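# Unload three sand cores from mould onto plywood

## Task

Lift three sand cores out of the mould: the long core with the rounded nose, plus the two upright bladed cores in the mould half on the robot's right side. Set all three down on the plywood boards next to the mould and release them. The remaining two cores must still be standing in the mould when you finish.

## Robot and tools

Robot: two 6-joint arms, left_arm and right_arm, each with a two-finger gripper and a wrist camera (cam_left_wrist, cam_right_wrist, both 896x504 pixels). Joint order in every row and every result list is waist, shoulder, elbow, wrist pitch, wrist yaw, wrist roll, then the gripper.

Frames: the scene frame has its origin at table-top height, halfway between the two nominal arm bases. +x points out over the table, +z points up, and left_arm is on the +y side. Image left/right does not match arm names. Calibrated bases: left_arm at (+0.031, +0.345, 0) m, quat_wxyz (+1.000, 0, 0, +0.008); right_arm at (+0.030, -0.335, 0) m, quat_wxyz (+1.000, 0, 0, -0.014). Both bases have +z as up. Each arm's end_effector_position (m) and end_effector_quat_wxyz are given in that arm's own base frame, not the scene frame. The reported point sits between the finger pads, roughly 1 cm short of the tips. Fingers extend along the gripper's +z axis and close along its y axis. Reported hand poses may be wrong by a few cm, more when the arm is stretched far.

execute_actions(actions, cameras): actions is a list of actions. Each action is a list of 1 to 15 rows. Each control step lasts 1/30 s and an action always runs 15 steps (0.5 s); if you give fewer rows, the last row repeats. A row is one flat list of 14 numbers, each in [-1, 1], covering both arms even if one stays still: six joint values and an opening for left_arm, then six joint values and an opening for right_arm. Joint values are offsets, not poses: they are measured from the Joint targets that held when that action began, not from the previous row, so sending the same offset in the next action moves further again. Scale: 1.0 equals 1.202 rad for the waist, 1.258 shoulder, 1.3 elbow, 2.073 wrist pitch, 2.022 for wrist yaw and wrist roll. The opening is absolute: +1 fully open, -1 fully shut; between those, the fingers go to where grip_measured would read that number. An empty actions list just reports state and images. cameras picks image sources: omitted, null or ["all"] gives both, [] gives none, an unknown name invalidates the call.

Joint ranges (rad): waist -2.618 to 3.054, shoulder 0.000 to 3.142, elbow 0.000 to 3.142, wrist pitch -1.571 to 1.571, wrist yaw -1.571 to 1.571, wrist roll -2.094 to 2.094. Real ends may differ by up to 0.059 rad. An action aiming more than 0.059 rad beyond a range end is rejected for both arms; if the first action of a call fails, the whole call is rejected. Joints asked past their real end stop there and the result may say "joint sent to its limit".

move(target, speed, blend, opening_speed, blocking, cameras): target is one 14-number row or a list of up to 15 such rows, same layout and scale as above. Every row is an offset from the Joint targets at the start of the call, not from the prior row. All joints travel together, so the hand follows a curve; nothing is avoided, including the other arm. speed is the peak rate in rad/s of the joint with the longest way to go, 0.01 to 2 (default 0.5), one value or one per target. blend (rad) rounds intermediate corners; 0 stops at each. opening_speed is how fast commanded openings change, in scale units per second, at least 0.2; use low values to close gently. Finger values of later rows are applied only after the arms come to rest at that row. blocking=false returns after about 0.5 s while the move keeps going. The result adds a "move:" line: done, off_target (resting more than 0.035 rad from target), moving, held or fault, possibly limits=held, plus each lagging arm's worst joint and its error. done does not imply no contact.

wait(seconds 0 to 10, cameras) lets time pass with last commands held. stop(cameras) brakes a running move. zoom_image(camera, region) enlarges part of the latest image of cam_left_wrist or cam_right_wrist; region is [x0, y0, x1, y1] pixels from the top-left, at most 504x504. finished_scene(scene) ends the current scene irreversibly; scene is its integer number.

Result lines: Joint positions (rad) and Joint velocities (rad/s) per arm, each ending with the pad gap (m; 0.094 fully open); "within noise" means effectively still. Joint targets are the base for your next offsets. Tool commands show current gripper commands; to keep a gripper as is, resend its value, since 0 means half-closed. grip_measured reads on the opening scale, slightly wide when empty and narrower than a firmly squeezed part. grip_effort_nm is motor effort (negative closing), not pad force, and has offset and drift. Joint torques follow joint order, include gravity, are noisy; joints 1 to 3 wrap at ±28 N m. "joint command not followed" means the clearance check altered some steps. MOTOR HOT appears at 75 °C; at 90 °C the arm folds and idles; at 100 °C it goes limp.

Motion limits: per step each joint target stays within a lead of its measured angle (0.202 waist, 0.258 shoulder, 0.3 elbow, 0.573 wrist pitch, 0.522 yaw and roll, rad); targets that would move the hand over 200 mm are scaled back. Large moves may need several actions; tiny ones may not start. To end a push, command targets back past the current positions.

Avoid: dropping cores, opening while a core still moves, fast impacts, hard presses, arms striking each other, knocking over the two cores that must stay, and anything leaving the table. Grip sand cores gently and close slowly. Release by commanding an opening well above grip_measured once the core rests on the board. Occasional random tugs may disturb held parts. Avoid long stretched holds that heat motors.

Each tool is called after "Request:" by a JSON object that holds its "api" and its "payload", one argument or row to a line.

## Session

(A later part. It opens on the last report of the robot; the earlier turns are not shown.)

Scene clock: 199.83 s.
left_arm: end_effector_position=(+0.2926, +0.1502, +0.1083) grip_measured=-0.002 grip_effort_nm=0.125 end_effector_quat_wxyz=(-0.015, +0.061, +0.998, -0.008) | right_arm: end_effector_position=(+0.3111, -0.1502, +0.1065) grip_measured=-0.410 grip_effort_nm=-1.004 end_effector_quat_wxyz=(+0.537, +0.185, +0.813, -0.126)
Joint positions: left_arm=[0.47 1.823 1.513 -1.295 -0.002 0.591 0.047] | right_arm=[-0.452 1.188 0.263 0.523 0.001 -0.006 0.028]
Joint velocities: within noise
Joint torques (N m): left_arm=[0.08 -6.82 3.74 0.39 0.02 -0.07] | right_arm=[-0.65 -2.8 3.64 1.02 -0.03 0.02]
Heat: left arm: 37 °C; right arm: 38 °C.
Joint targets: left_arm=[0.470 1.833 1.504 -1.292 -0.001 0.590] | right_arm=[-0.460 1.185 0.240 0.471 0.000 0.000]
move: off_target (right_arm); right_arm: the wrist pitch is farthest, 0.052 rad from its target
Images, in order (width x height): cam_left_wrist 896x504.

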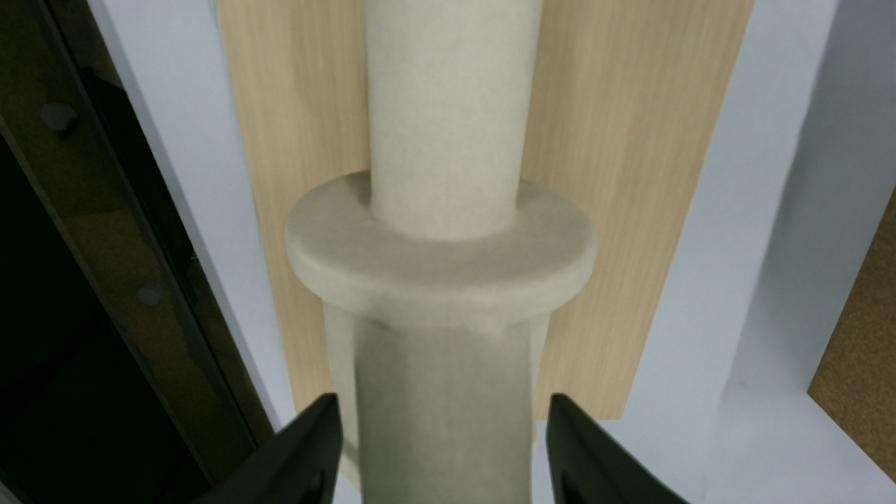

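Request:
{"api": "move", "payload": {
  "target": [
    [0,-0.06,0.02,0,0,0,0.0,0,0.032,-0.0385,0.005,0,0,-0.7],
    [0,-0.22,0.05,0,0,0,0.0,0,0.115,-0.0577,0,0,0,-0.7]
  ],
  "speed": 0.12,
  "blend": 0.02
}}

Scene clock: 210.03 s.
left_arm: end_effector_position=(+0.2927, +0.1503, +0.1917) grip_measured=-0.002 grip_effort_nm=0.120 end_effector_quat_wxyz=(+0.102, +0.060, +0.991, +0.061) | right_arm: end_effector_position=(+0.2933, -0.1398, +0.0502) grip_measured=-0.413 grip_effort_nm=-1.004 end_effector_quat_wxyz=(+0.477, +0.201, +0.849, -0.101)
Joint positions: left_arm=[0.47 1.584 1.546 -1.295 -0.002 0.591 0.047] | right_arm=[-0.453 1.306 0.194 0.56 -0.01 0.018 0.028]
Joint velocities: within noise
Joint torques (N m): left_arm=[0.01 -7.98 6.75 0.94 0.05 -0.07] | right_arm=[-0.55 -0.91 2.47 0.6 0.07 -0.24]
Heat: left arm: 37 °C; right arm: 38 °C.
Joint targets: left_arm=[0.470 1.556 1.569 -1.292 -0.001 0.590] | right_arm=[-0.460 1.330 0.165 0.471 0.000 0.000]
move: off_target (right_arm); right_arm: the wrist pitch is farthest, 0.089 rad from its target

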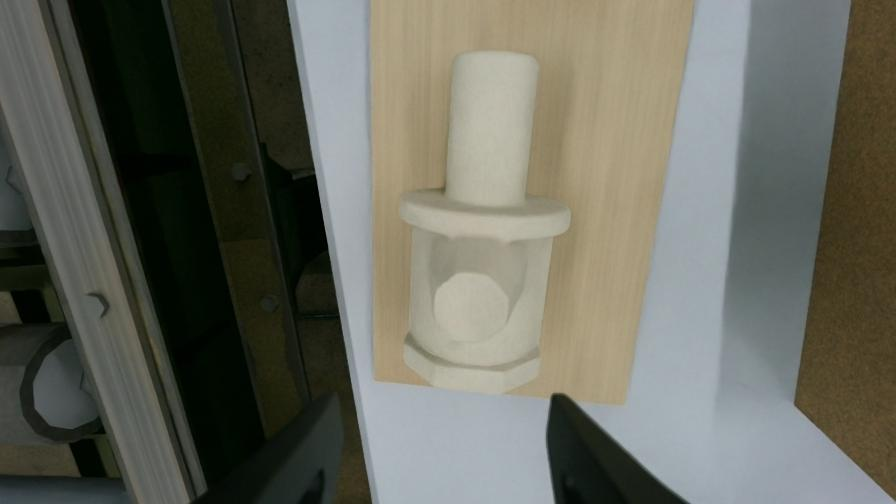

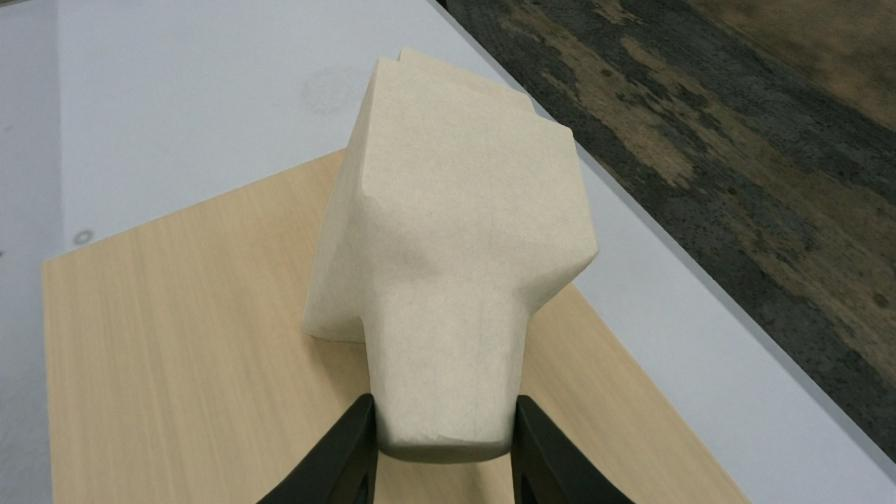

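Request:
{"api": "move", "payload": {
  "target": [
    [0,0,0,0,0,0,0.0,0,0.008,-0.008,0,0,0.1,-0.7],
    [0,0,0,0,0,0,0.0,0,-0.008,0.022,0.043,0,0.1,-0.7],
    [0,0,0,0,0,0,0.0,0,-0.008,0.022,0.043,0,0.1,-0.05]
  ],
  "speed": 0.12,
  "opening_speed": 0.3,
  "cameras": ["cam_right_wrist"]
}}

Scene clock: 220.23 s.
left_arm: end_effector_position=(+0.2927, +0.1503, +0.1917) grip_measured=-0.002 grip_effort_nm=0.125 end_effector_quat_wxyz=(+0.102, +0.060, +0.991, +0.061) | right_arm: end_effector_position=(+0.2910, -0.1401, +0.0466) grip_measured=-0.053 grip_effort_nm=0.183 end_effector_quat_wxyz=(+0.481, +0.279, +0.829, -0.061)
Joint positions: left_arm=[0.47 1.584 1.546 -1.295 -0.002 0.591 0.047] | right_arm=[-0.453 1.315 0.186 0.571 -0.003 0.197 0.044]
Joint velocities: within noise
Joint torques (N m): left_arm=[-0.03 -7.84 6.9 0.93 0.05 -0.1] | right_arm=[-0.57 -2.39 5.14 1.31 0.01 0.02]
Heat: left arm: 38 °C; right arm: 38 °C.
Joint targets: left_arm=[0.470 1.556 1.569 -1.292 -0.001 0.590] | right_arm=[-0.460 1.320 0.193 0.560 0.000 0.202]
move: done
Images, in order (width x height): cam_right_wrist 896x504.

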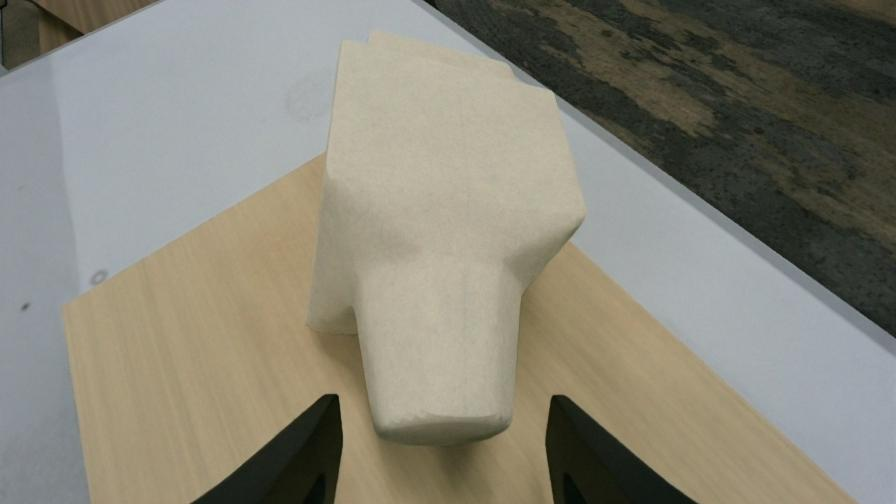

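Request:
{"api": "move", "payload": {
  "target": [
    [0,-0.084,0,0.3,0,0,0.2,0,-0.2,-0.02,-0.02,0,0.1,0.2],
    [-0.683,-0.084,-0.169,0.424,0.149,-0.292,0.2,0,-0.016,0.775,-0.656,0,0.166,1]
  ],
  "speed": [0.35,0.9],
  "opening_speed": 1.5,
  "cameras": ["cam_left_wrist"]
}}

Request:
{"api": "move", "payload": {
  "target": [0,0,0,0,0,0,0.2,0.8395,0.3275,0.5,-0.304,0,0,1],
  "speed": 0.9
}}

Scene clock: 240.57 s.
left_arm: end_effector_position=(+0.4083, -0.2022, +0.2866) grip_measured=+0.198 grip_effort_nm=0.129 end_effector_quat_wxyz=(+0.457, +0.222, +0.836, -0.207) | right_arm: end_effector_position=(+0.3161, -0.1524, +0.2062) grip_measured=+0.997 grip_effort_nm=0.183 end_effector_quat_wxyz=(+0.324, +0.448, +0.833, +0.014)
Joint positions: left_arm=[-0.35 1.48 1.359 -0.423 0.289 0.005 0.056] | right_arm=[-0.453 1.294 1.173 -0.788 -0.003 0.534 0.094]
Joint velocities: within noise
Joint torques (N m): left_arm=[0.02 -8.03 4.94 2.11 0.27 -0.13] | right_arm=[-0.54 -3.56 8.21 0.98 0.01 0.01]
Heat: left arm: 39 °C; right arm: 39 °C.
Joint targets: left_arm=[-0.351 1.451 1.349 -0.413 0.301 -0.001] | right_arm=[-0.460 1.300 1.201 -0.800 0.000 0.538]
move: done
Images, in order (width x height): cam_left_wrist 896x504.

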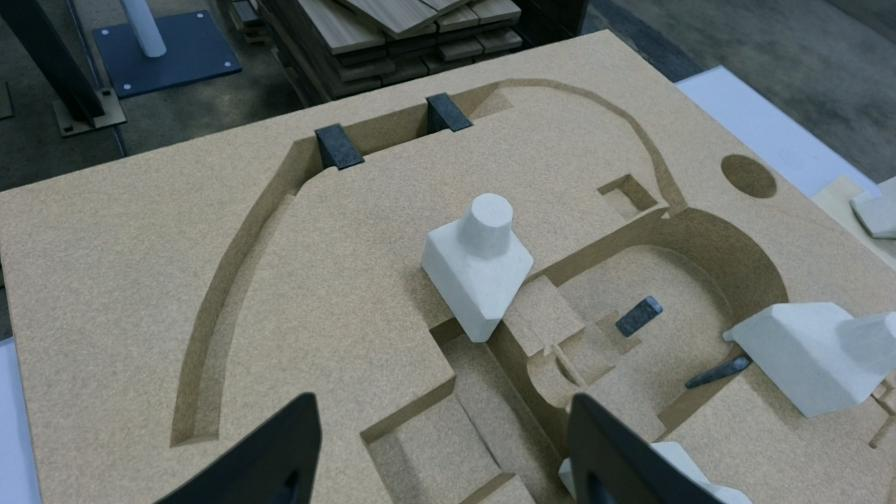

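Scene clock: 242.53 s.
left_arm: end_effector_position=(+0.4083, -0.2022, +0.2867) grip_measured=+0.198 grip_effort_nm=0.120 end_effector_quat_wxyz=(+0.457, +0.222, +0.836, -0.207) | right_arm: end_effector_position=(+0.3033, +0.1895, +0.2293) grip_measured=+0.997 grip_effort_nm=0.178 end_effector_quat_wxyz=(+0.115, -0.010, +0.991, +0.072)
Joint positions: left_arm=[-0.35 1.48 1.359 -0.422 0.289 0.005 0.056] | right_arm=[0.553 1.703 1.821 -1.417 -0.005 0.534 0.094]
Joint velocities: within noise
Joint torques (N m): left_arm=[-0.08 -8.09 5.01 2.1 0.26 -0.13] | right_arm=[-0.23 -5.81 7.57 0.41 0.03 0]
Heat: left arm: 39 °C; right arm: 38 °C.
Joint targets: left_arm=[-0.351 1.451 1.349 -0.413 0.301 -0.001] | right_arm=[0.549 1.712 1.851 -1.431 0.000 0.538]
move: done

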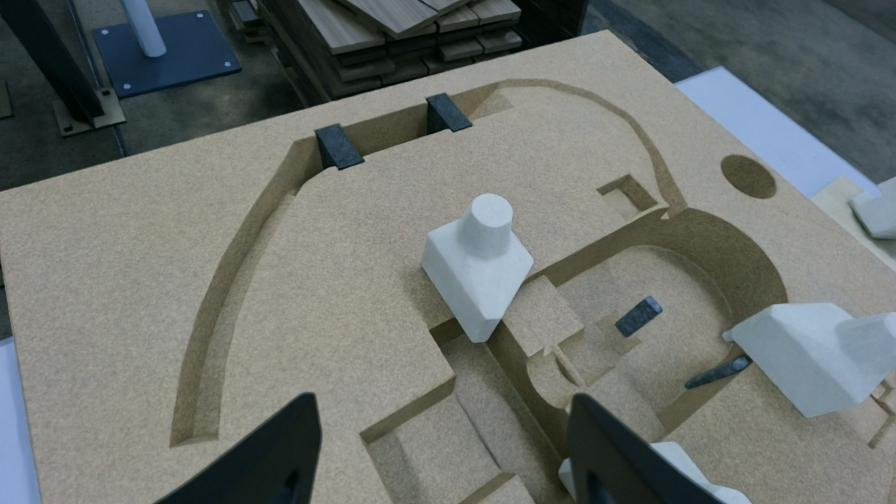

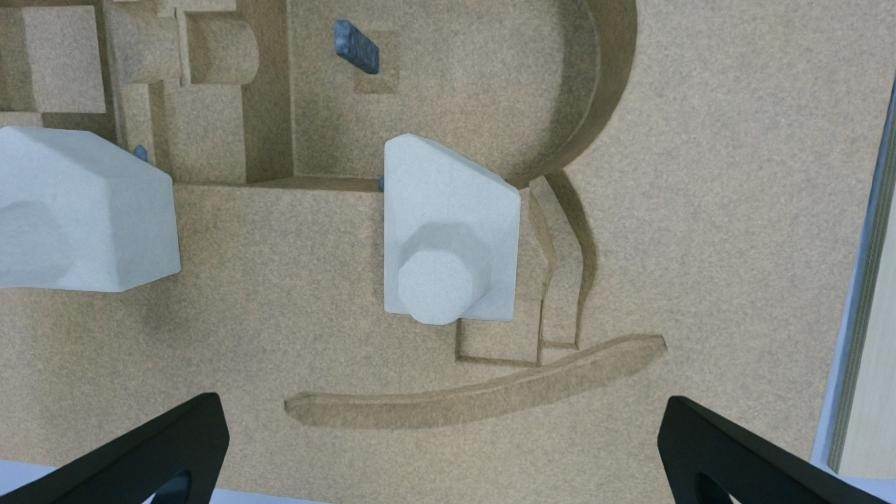

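Request:
{"api": "move", "payload": {
  "target": [0,0,0,0,0,0,0.2,-0.0075,0.0167,-0.1985,0.1322,0,0,1],
  "speed": 0.25,
  "cameras": ["cam_right_wrist"]
}}

Scene clock: 252.07 s.
left_arm: end_effector_position=(+0.4083, -0.2022, +0.2867) grip_measured=+0.198 grip_effort_nm=0.120 end_effector_quat_wxyz=(+0.457, +0.222, +0.836, -0.207) | right_arm: end_effector_position=(+0.3218, +0.1987, +0.1696) grip_measured=+0.997 grip_effort_nm=0.178 end_effector_quat_wxyz=(+0.116, -0.007, +0.991, +0.073)
Joint positions: left_arm=[-0.35 1.48 1.359 -0.422 0.289 0.005 0.056] | right_arm=[0.548 1.725 1.602 -1.174 -0.005 0.534 0.094]
Joint velocities: within noise
Joint torques (N m): left_arm=[-0.13 -8.02 4.93 2.12 0.26 -0.14] | right_arm=[-0.65 -6.42 4.81 0.73 0.04 0]
Heat: left arm: 38 °C; right arm: 38 °C.
Joint targets: left_arm=[-0.351 1.451 1.349 -0.413 0.301 -0.001] | right_arm=[0.540 1.733 1.593 -1.157 0.000 0.538]
move: done
Images, in order (width x height): cam_right_wrist 896x504.

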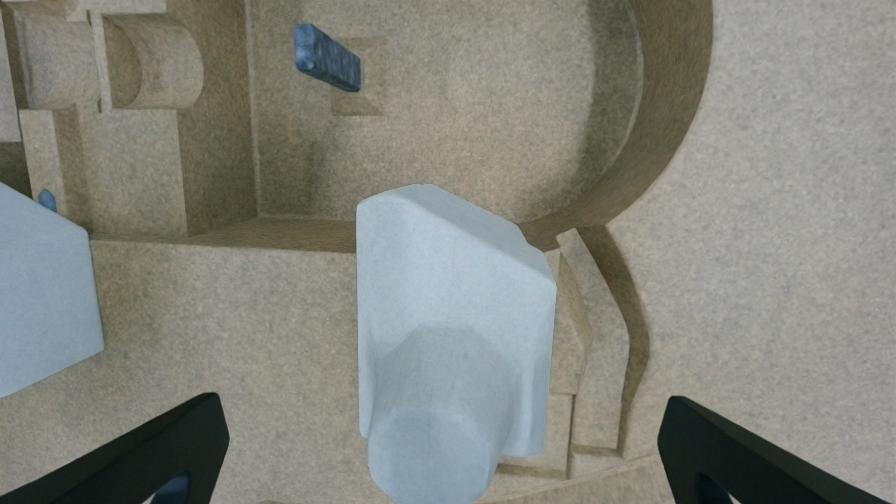

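Request:
{"api": "move", "payload": {
  "target": [
    [0,0,0,0,0,0,0.2,0,0.011,0,0.011,0,0,1],
    [0,0,0,0,0,0,0.2,0,0.011,0,0.011,0,0,-0.62]
  ],
  "speed": 0.15,
  "opening_speed": 0.8,
  "cameras": ["cam_right_wrist"]
}}

Scene clock: 262.47 s.
left_arm: end_effector_position=(+0.4083, -0.2022, +0.2867) grip_measured=+0.198 grip_effort_nm=0.125 end_effector_quat_wxyz=(+0.457, +0.222, +0.836, -0.207) | right_arm: end_effector_position=(+0.3274, +0.2016, +0.1672) grip_measured=-0.428 grip_effort_nm=-1.004 end_effector_quat_wxyz=(+0.122, -0.007, +0.990, +0.075)
Joint positions: left_arm=[-0.35 1.48 1.359 -0.422 0.289 0.004 0.056] | right_arm=[0.548 1.737 1.602 -1.15 -0.003 0.534 0.027]
Joint velocities: within noise
Joint torques (N m): left_arm=[-0.05 -8.1 5 2.14 0.26 -0.12] | right_arm=[-0.66 -6.35 4.85 0.72 0.02 0]
Heat: left arm: 38 °C; right arm: 37 °C.
Joint targets: left_arm=[-0.351 1.451 1.349 -0.413 0.301 -0.001] | right_arm=[0.540 1.746 1.593 -1.134 0.000 0.538]
move: done
Images, in order (width x height): cam_right_wrist 896x504.

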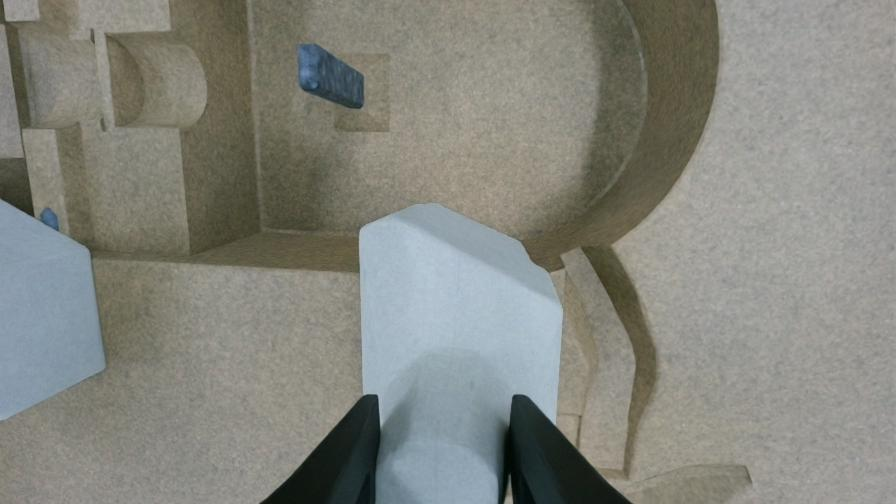

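Request:
{"api": "move", "payload": {
  "target": [
    [0,0,0,0,0,0,0.2,0,0.0175,0.1531,-0.0535,0,0,-0.7],
    [0,0,0,0,0,0,0.2,0,0.0469,0.2846,-0.1177,0,0,-0.7],
    [0,0,0,0,0,0,0.2,0,0.0779,0.3885,-0.164,0,0,-0.7]
  ],
  "speed": 0.2,
  "blend": 0.03
}}

Scene clock: 271.50 s.
left_arm: end_effector_position=(+0.4083, -0.2023, +0.2867) grip_measured=+0.198 grip_effort_nm=0.120 end_effector_quat_wxyz=(+0.457, +0.222, +0.836, -0.208) | right_arm: end_effector_position=(+0.3323, +0.2044, +0.2434) grip_measured=-0.429 grip_effort_nm=-0.999 end_effector_quat_wxyz=(+0.123, -0.007, +0.989, +0.076)
Joint positions: left_arm=[-0.35 1.48 1.359 -0.422 0.29 0.004 0.056] | right_arm=[0.548 1.846 2.052 -1.487 -0.003 0.534 0.027]
Joint velocities: within noise
Joint torques (N m): left_arm=[-0.05 -8.08 5.04 2.1 0.24 -0.12] | right_arm=[-0.62 -7.6 8.69 0.72 0.01 0]
Heat: left arm: 37 °C; right arm: 37 °C.
Joint targets: left_arm=[-0.351 1.451 1.349 -0.413 0.301 -0.001] | right_arm=[0.540 1.845 2.098 -1.473 0.000 0.538]
move: off_target (right_arm); right_arm: the elbow is farthest, 0.046 rad from its target

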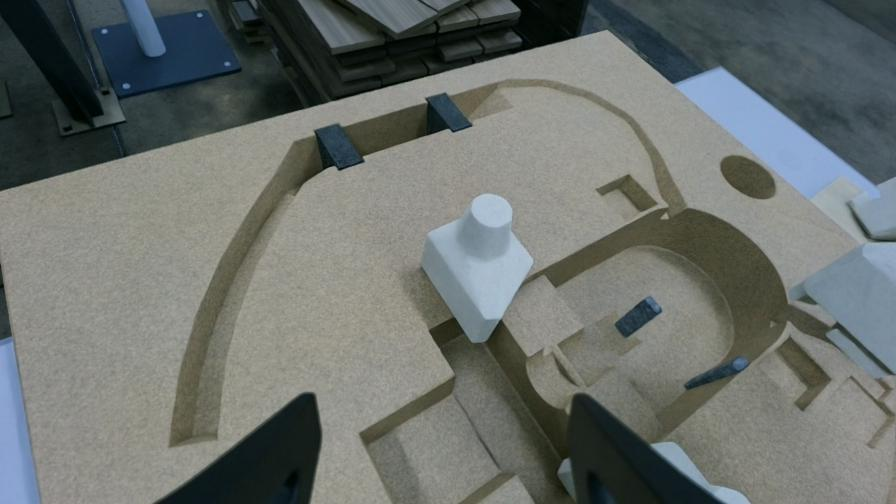

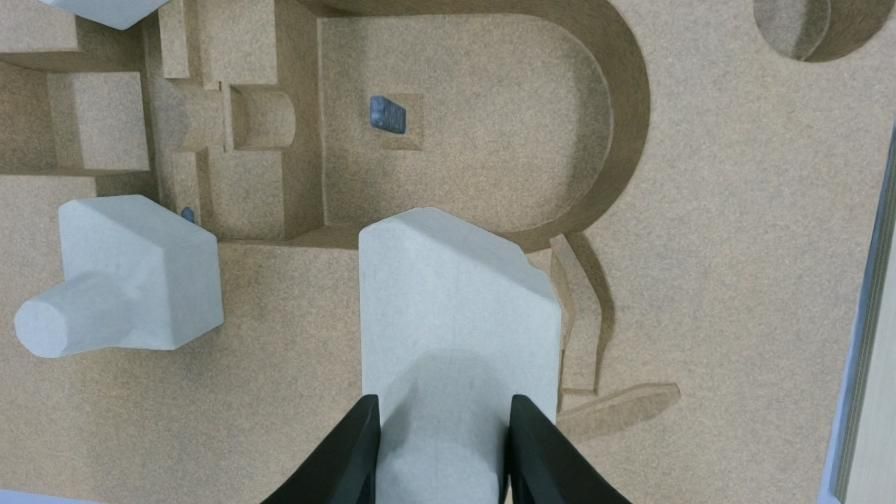

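Request:
{"api": "move", "payload": {
  "target": [
    [0,0,0,0,0,0,0.2,-0.6156,0,0,0,0,-0.266,-0.7],
    [0,0,0,0,0,0,0.2,-0.6156,-0.274,-0.537,0.3005,0,-0.266,-0.7]
  ],
  "speed": 0.6,
  "blend": 0.1,
  "cameras": ["cam_right_wrist"]
}}

Request:
{"api": "move", "payload": {
  "target": [0,0,0,0,0,0,0.2,0,-0.2107,-0.85,0.779,0,0,-0.7],
  "speed": 0.6
}}

Request:
{"api": "zoom_image", "payload": {
  "camera": "cam_left_wrist",
  "region": [696, 100, 896, 300]
}}

Scene clock: 286.73 s.
left_arm: end_effector_position=(+0.4083, -0.2023, +0.2867) grip_measured=+0.198 grip_effort_nm=0.115 end_effector_quat_wxyz=(+0.457, +0.222, +0.836, -0.208) | right_arm: end_effector_position=(+0.3767, -0.0748, +0.1853) grip_measured=-0.430 grip_effort_nm=-1.004 end_effector_quat_wxyz=(+0.244, +0.100, +0.964, -0.024)
Joint positions: left_arm=[-0.35 1.48 1.359 -0.422 0.29 0.004 0.056] | right_arm=[-0.198 1.55 1.394 -0.919 0.001 0.008 0.027]
Joint velocities: within noise
Joint torques (N m): left_arm=[-0.13 -8.08 5.04 2.13 0.26 -0.12] | right_arm=[-0.13 -10.04 6.22 1.52 -0.02 -0.13]
Heat: left arm: 38 °C; right arm: 37 °C.
Joint targets: left_arm=[-0.351 1.451 1.349 -0.413 0.301 -0.001] | right_arm=[-0.200 1.500 1.400 -0.850 0.000 0.000]
move: off_target (right_arm); right_arm: the wrist pitch is farthest, 0.069 rad from its target
Images, in order (width x height): cam_right_wrist 896x504.

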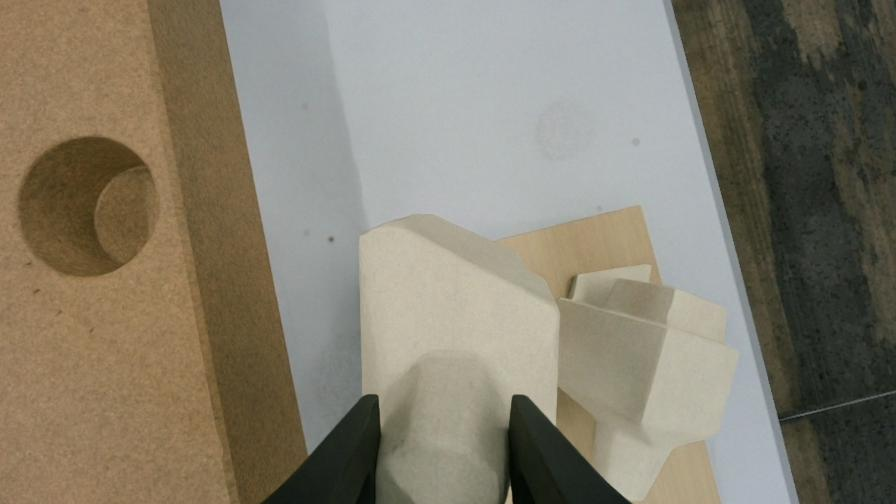

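Scene clock: 290.13 s.
left_arm: end_effector_position=(+0.4083, -0.2023, +0.2867) grip_measured=+0.198 grip_effort_nm=0.125 end_effector_quat_wxyz=(+0.457, +0.222, +0.836, -0.208) | right_arm: end_effector_position=(+0.3538, -0.0702, +0.1128) grip_measured=-0.431 grip_effort_nm=-1.004 end_effector_quat_wxyz=(+0.568, +0.085, +0.817, -0.055)
Joint positions: left_arm=[-0.35 1.48 1.359 -0.422 0.29 0.004 0.056] | right_arm=[-0.198 1.275 0.285 0.635 0.001 0.008 0.027]
Joint velocities: within noise
Joint torques (N m): left_arm=[0.09 -8.03 5.04 2.11 0.26 -0.1] | right_arm=[-0.1 -6.39 5.9 2.75 -0.02 -0.12]
Heat: left arm: 38 °C; right arm: 39 °C.
Joint targets: left_arm=[-0.351 1.451 1.349 -0.413 0.301 -0.001] | right_arm=[-0.200 1.235 0.295 0.764 0.000 0.000]
move: off_target (right_arm); right_arm: the wrist pitch is farthest, 0.130 rad from its target

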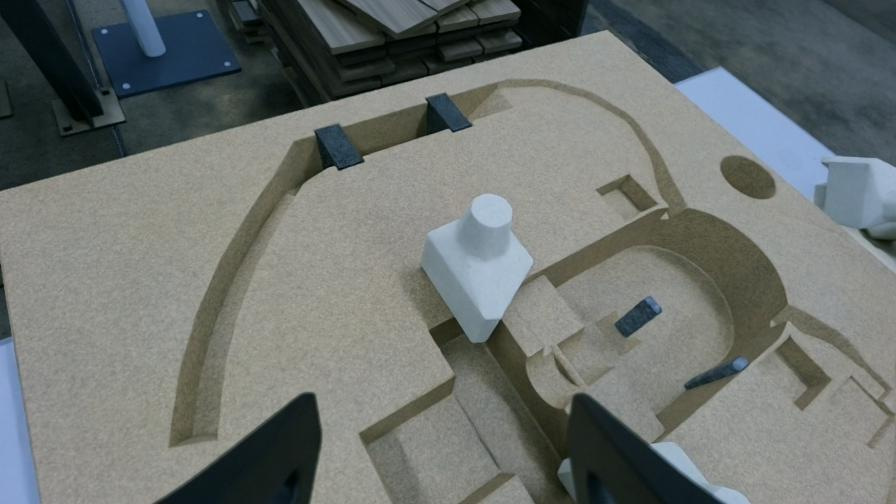

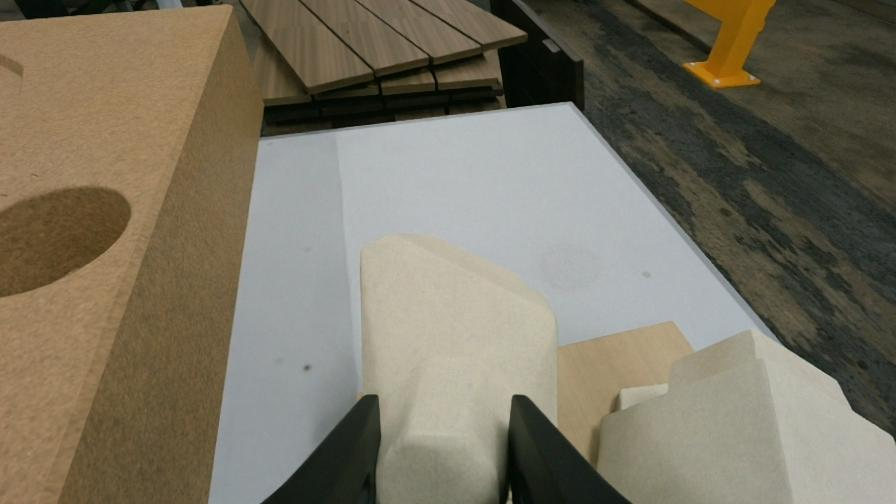

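Scaled by 2.520.

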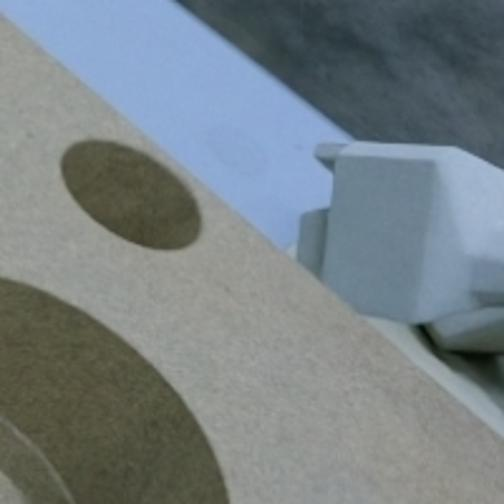

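Request:
{"api": "move", "payload": {
  "target": [0,0,0,0,0,0,0.2,0,0.167,-0.0692,0.09,0,0,-0.7],
  "speed": 0.2
}}

Request:
{"api": "zoom_image", "payload": {
  "camera": "cam_left_wrist",
  "region": [696, 100, 896, 300]
}}

Scene clock: 300.80 s.
left_arm: end_effector_position=(+0.4083, -0.2023, +0.2867) grip_measured=+0.198 grip_effort_nm=0.120 end_effector_quat_wxyz=(+0.457, +0.222, +0.836, -0.208) | right_arm: end_effector_position=(+0.3532, -0.0700, +0.0908) grip_measured=-0.431 grip_effort_nm=-1.004 end_effector_quat_wxyz=(+0.582, +0.084, +0.807, -0.056)
Joint positions: left_arm=[-0.35 1.48 1.359 -0.422 0.29 0.004 0.056] | right_arm=[-0.198 1.441 0.211 0.907 0.001 0.008 0.027]
Joint velocities: within noise
Joint torques (N m): left_arm=[-0.03 -8.17 5.08 2.1 0.27 -0.13] | right_arm=[-0.12 -3.17 3.82 1.93 -0.03 -0.12]
Heat: left arm: 39 °C; right arm: 43 °C.
Joint targets: left_arm=[-0.351 1.451 1.349 -0.413 0.301 -0.001] | right_arm=[-0.200 1.445 0.205 0.951 0.000 0.000]
move: off_target (right_arm); right_arm: the wrist pitch is farthest, 0.043 rad from its target

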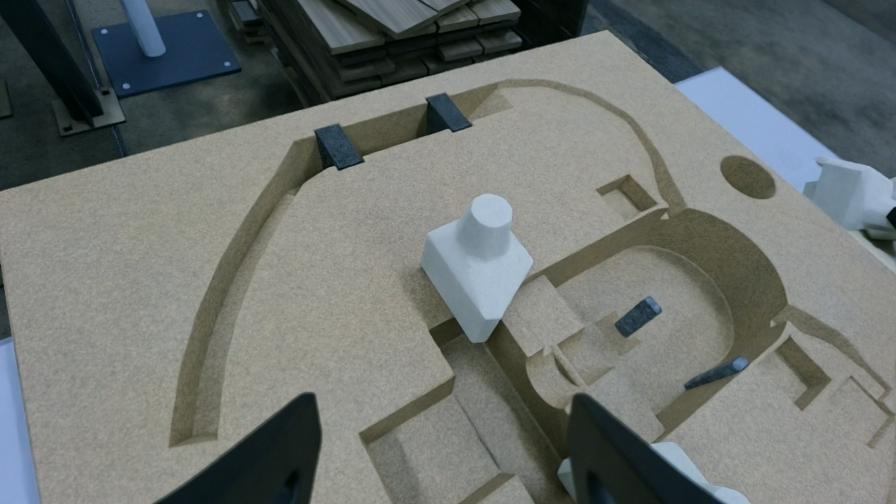

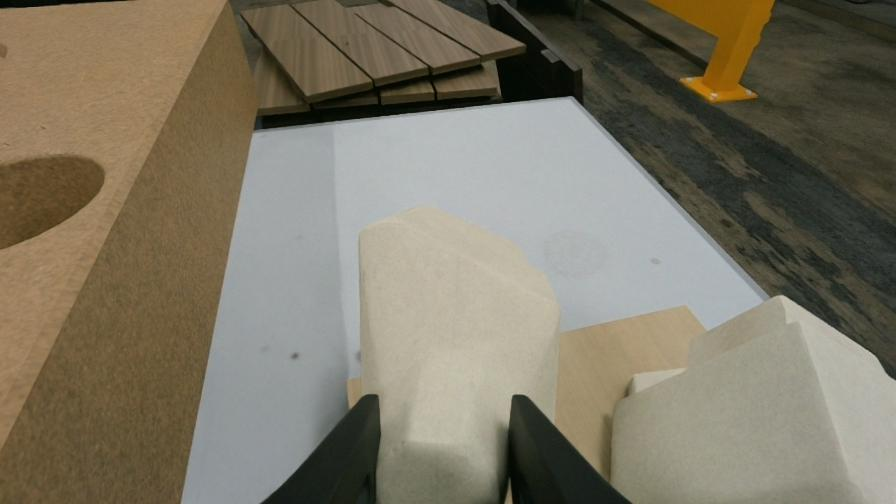

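Scaled by 2.520.

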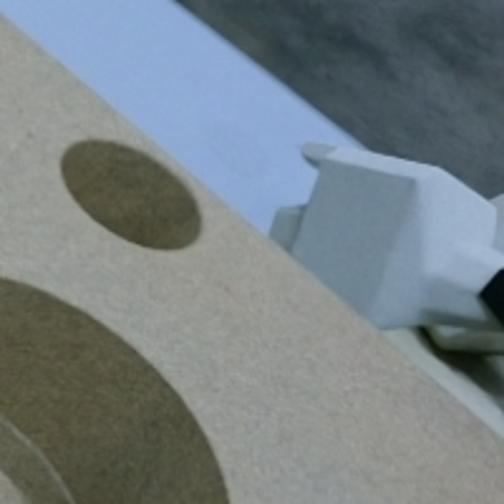

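Request:
{"api": "move", "payload": {
  "target": [0,0,0,0,0,0,0.2,0,0.0437,-0.0498,0.019,0,0,-0.7],
  "speed": 0.12
}}

Request:
{"api": "zoom_image", "payload": {
  "camera": "cam_left_wrist",
  "region": [696, 100, 896, 300]
}}

Scene clock: 305.77 s.
left_arm: end_effector_position=(+0.4083, -0.2023, +0.2867) grip_measured=+0.198 grip_effort_nm=0.120 end_effector_quat_wxyz=(+0.457, +0.222, +0.836, -0.208) | right_arm: end_effector_position=(+0.3425, -0.0679, +0.0768) grip_measured=-0.431 grip_effort_nm=-1.004 end_effector_quat_wxyz=(+0.578, +0.083, +0.810, -0.056)
Joint positions: left_arm=[-0.35 1.48 1.359 -0.422 0.29 0.004 0.056] | right_arm=[-0.198 1.489 0.154 1.004 0.001 0.006 0.027]
Joint velocities: within noise
Joint torques (N m): left_arm=[0.06 -8.1 5.04 2.13 0.24 -0.11] | right_arm=[-0.12 -2.61 2.74 1.4 -0.03 -0.11]
Heat: left arm: 39 °C; right arm: 43 °C.
Joint targets: left_arm=[-0.351 1.451 1.349 -0.413 0.301 -0.001] | right_arm=[-0.200 1.500 0.140 0.990 0.000 0.000]
move: done

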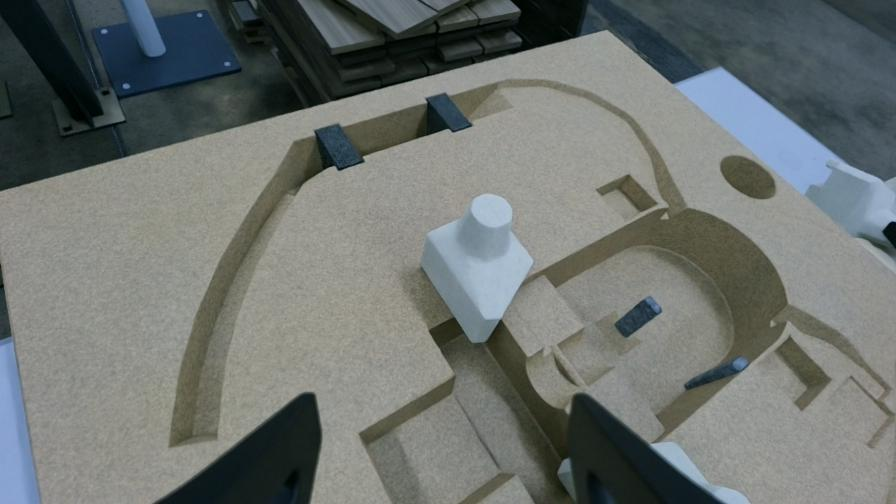

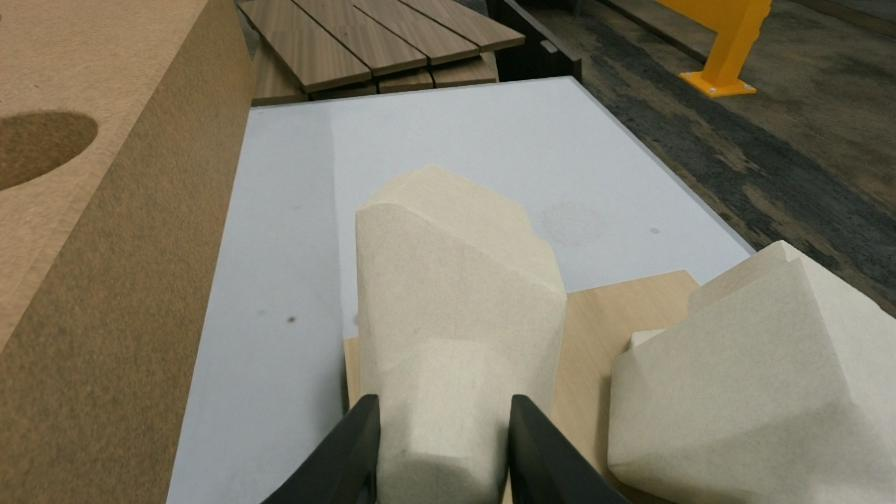

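Scaled by 2.520.

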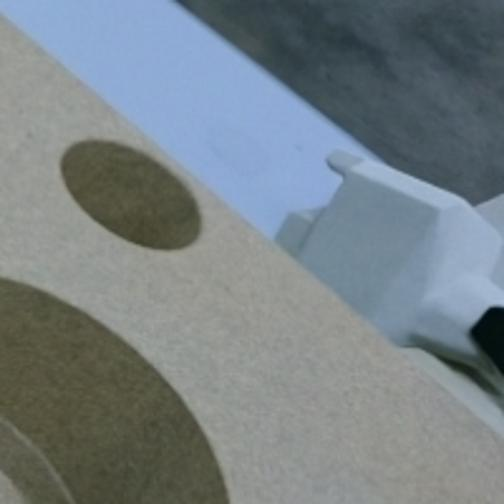

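Request:
{"api": "move", "payload": {
  "target": [
    [0,0,0,0,0,0,0.2,0,0.0795,-0.031,0.034,0,0,-0.7],
    [0,0,0,0,0,0,0.2,0,0.105,-0.045,0.034,0,0,-0.7]
  ],
  "speed": 0.1,
  "blend": 0.01
}}

Request:
{"api": "zoom_image", "payload": {
  "camera": "cam_left_wrist",
  "region": [696, 100, 896, 300]
}}

Scene clock: 310.70 s.
left_arm: end_effector_position=(+0.4083, -0.2023, +0.2867) grip_measured=+0.198 grip_effort_nm=0.120 end_effector_quat_wxyz=(+0.457, +0.222, +0.836, -0.208) | right_arm: end_effector_position=(+0.3351, -0.0664, +0.0640) grip_measured=-0.431 grip_effort_nm=-1.004 end_effector_quat_wxyz=(+0.582, +0.077, +0.807, -0.061)
Joint positions: left_arm=[-0.35 1.48 1.359 -0.422 0.29 0.004 0.056] | right_arm=[-0.198 1.605 0.103 1.182 0.001 -0.008 0.027]
Joint velocities: within noise
Joint torques (N m): left_arm=[-0.02 -8.06 4.94 2.11 0.25 -0.12] | right_arm=[-0.09 -1.61 1.48 0.44 -0.02 0.05]
Heat: left arm: 39 °C; right arm: 42 °C.
Joint targets: left_arm=[-0.351 1.451 1.349 -0.413 0.301 -0.001] | right_arm=[-0.200 1.632 0.082 1.061 0.000 0.000]
move: off_target (right_arm); right_arm: the wrist pitch is farthest, 0.121 rad from its target

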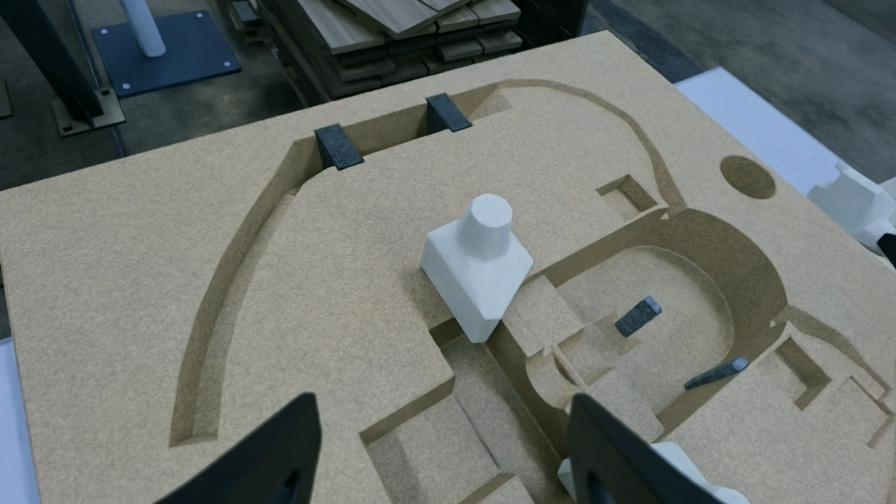

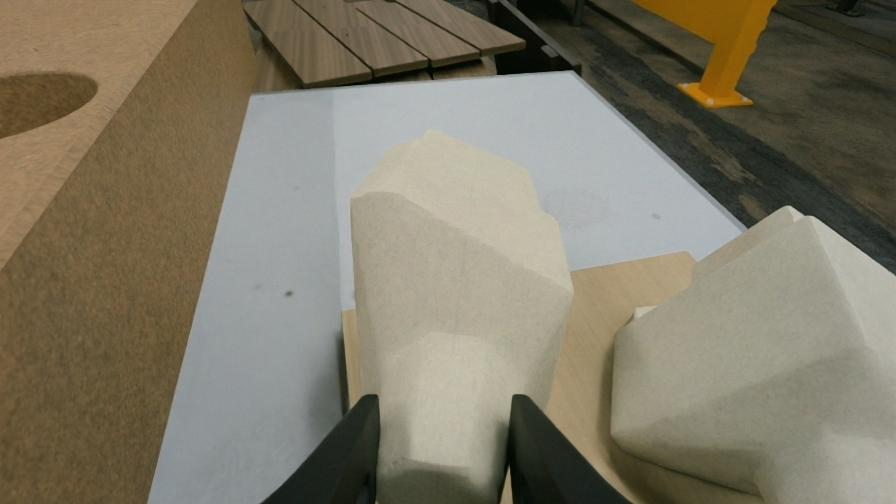

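Scaled by 2.520.

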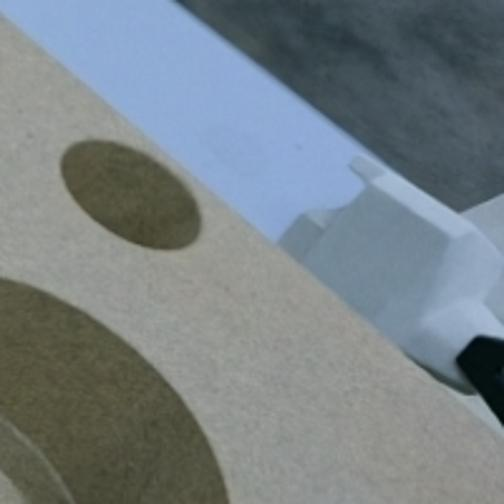

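Request:
{"api": "move", "payload": {
  "target": [0,0,0,0,0,0,0.2,0,0.05,0,-0.02,0,0,-0.7],
  "speed": 0.1,
  "cameras": ["cam_right_wrist"]
}}

Scene clock: 315.37 s.
left_arm: end_effector_position=(+0.4083, -0.2023, +0.2867) grip_measured=+0.198 grip_effort_nm=0.120 end_effector_quat_wxyz=(+0.457, +0.222, +0.836, -0.208) | right_arm: end_effector_position=(+0.3318, -0.0666, +0.0477) grip_measured=-0.431 grip_effort_nm=-1.004 end_effector_quat_wxyz=(+0.562, +0.073, +0.822, -0.065)
Joint positions: left_arm=[-0.35 1.48 1.359 -0.422 0.29 0.004 0.056] | right_arm=[-0.198 1.659 0.102 1.188 0.005 -0.024 0.027]
Joint velocities: within noise
Joint torques (N m): left_arm=[-0.09 -8.05 5 2.11 0.25 -0.11] | right_arm=[-0.12 -1.07 1.24 -0.01 -0.07 0.26]
Heat: left arm: 40 °C; right arm: 41 °C.
Joint targets: left_arm=[-0.351 1.451 1.349 -0.413 0.301 -0.001] | right_arm=[-0.200 1.695 0.082 1.019 0.000 0.000]
move: off_target (right_arm); right_arm: the wrist pitch is farthest, 0.169 rad from its target
Images, in order (width x height): cam_right_wrist 896x504.

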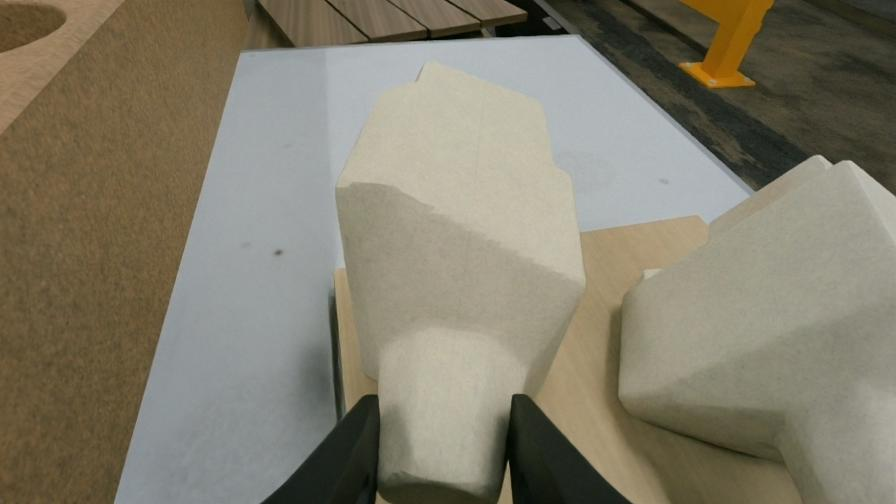

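Request:
{"api": "move", "payload": {
  "target": [0,0,0,0,0,0,0.2,0,0.03,0,-0.015,0,-0.05,-0.7],
  "speed": 0.08
}}

Request:
{"api": "zoom_image", "payload": {
  "camera": "cam_left_wrist",
  "region": [696, 100, 896, 300]
}}

Scene clock: 320.03 s.
left_arm: end_effector_position=(+0.4083, -0.2023, +0.2867) grip_measured=+0.198 grip_effort_nm=0.115 end_effector_quat_wxyz=(+0.457, +0.222, +0.836, -0.208) | right_arm: end_effector_position=(+0.3327, -0.0668, +0.0461) grip_measured=-0.431 grip_effort_nm=-1.004 end_effector_quat_wxyz=(+0.561, +0.049, +0.822, -0.082)
Joint positions: left_arm=[-0.35 1.48 1.359 -0.422 0.29 0.004 0.056] | right_arm=[-0.198 1.688 0.102 1.221 0.005 -0.083 0.027]
Joint velocities: within noise
Joint torques (N m): left_arm=[-0.03 -8.03 5.03 2.1 0.23 -0.11] | right_arm=[-0.36 -0.47 1.13 -0.6 -0.09 -0.26]
Heat: left arm: 40 °C; right arm: 40 °C.
Joint targets: left_arm=[-0.351 1.451 1.349 -0.413 0.301 -0.001] | right_arm=[-0.200 1.733 0.082 0.988 0.000 -0.101]
move: off_target (right_arm); right_arm: the wrist pitch is farthest, 0.233 rad from its target

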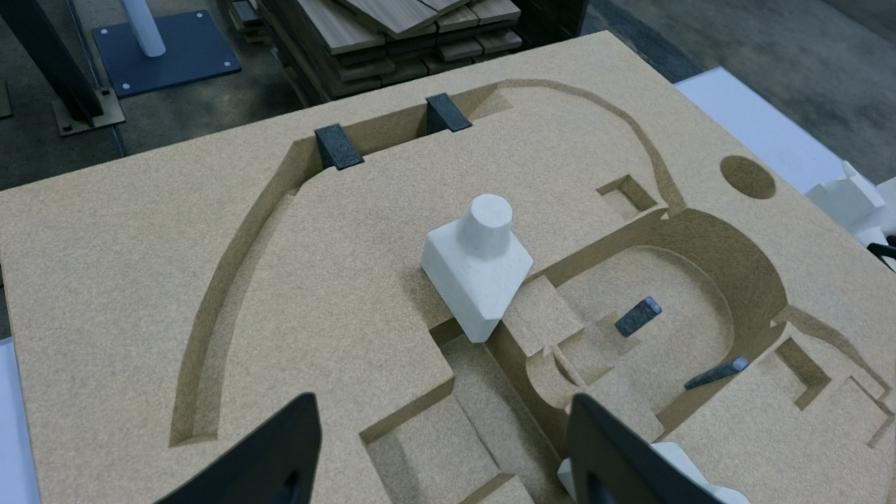

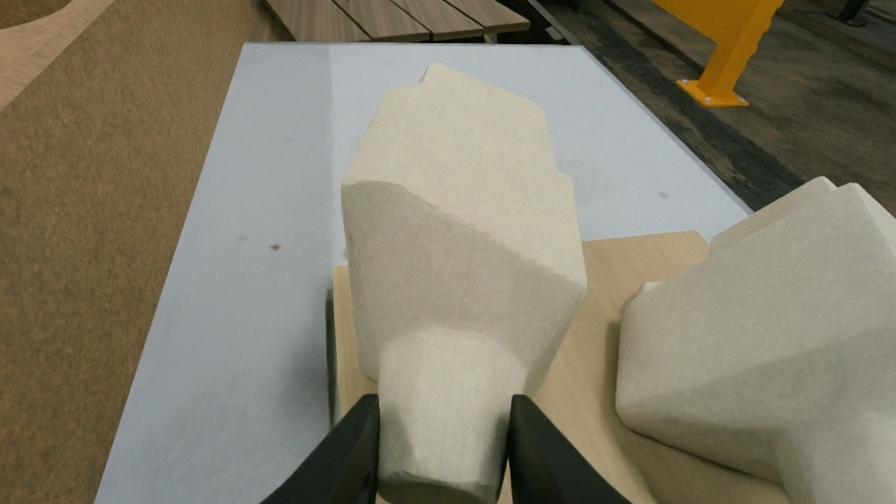

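Scaled by 2.520.

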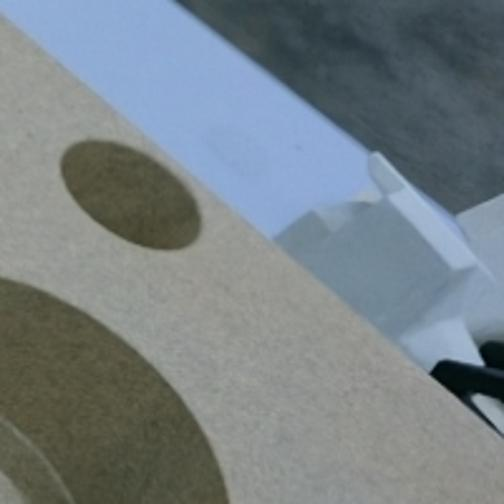

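Request:
{"api": "move", "payload": {
  "target": [
    [0,0,0,0,0,0,0.2,0,-0.03,0.012,0.095,0,0.02,-0.7],
    [0,0,0,0,0,0,0.2,0,-0.03,0.012,0.095,0,0.02,-0.05]
  ],
  "speed": 0.12,
  "opening_speed": 0.3,
  "cameras": ["cam_right_wrist"]
}}

Scene clock: 327.57 s.
left_arm: end_effector_position=(+0.4083, -0.2023, +0.2868) grip_measured=+0.198 grip_effort_nm=0.125 end_effector_quat_wxyz=(+0.457, +0.222, +0.836, -0.208) | right_arm: end_effector_position=(+0.3304, -0.0662, +0.0402) grip_measured=-0.053 grip_effort_nm=0.183 end_effector_quat_wxyz=(+0.551, +0.056, +0.829, -0.076)
Joint positions: left_arm=[-0.35 1.48 1.359 -0.422 0.29 0.004 0.056] | right_arm=[-0.198 1.688 0.102 1.196 0.005 -0.067 0.044]
Joint velocities: within noise
Joint torques (N m): left_arm=[-0.1 -8.1 5.03 2.1 0.25 -0.12] | right_arm=[-0.1 -3.4 2.21 1.4 -0.07 0.03]
Heat: left arm: 40 °C; right arm: 39 °C.
Joint targets: left_arm=[-0.351 1.451 1.349 -0.413 0.301 -0.001] | right_arm=[-0.200 1.695 0.097 1.185 0.000 -0.061]
move: done; target 2's new numbers were sent with right_arm's wrist pitch 0.051 rad from that target
Images, in order (width x height): cam_right_wrist 896x504.

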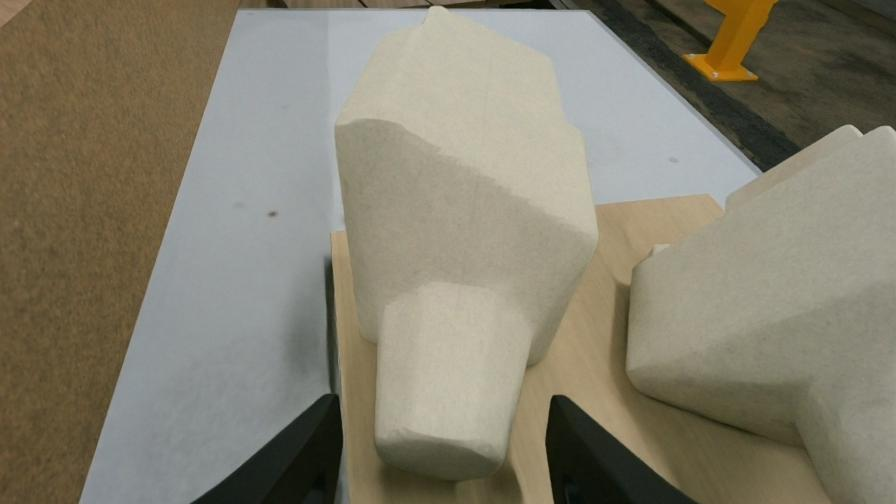

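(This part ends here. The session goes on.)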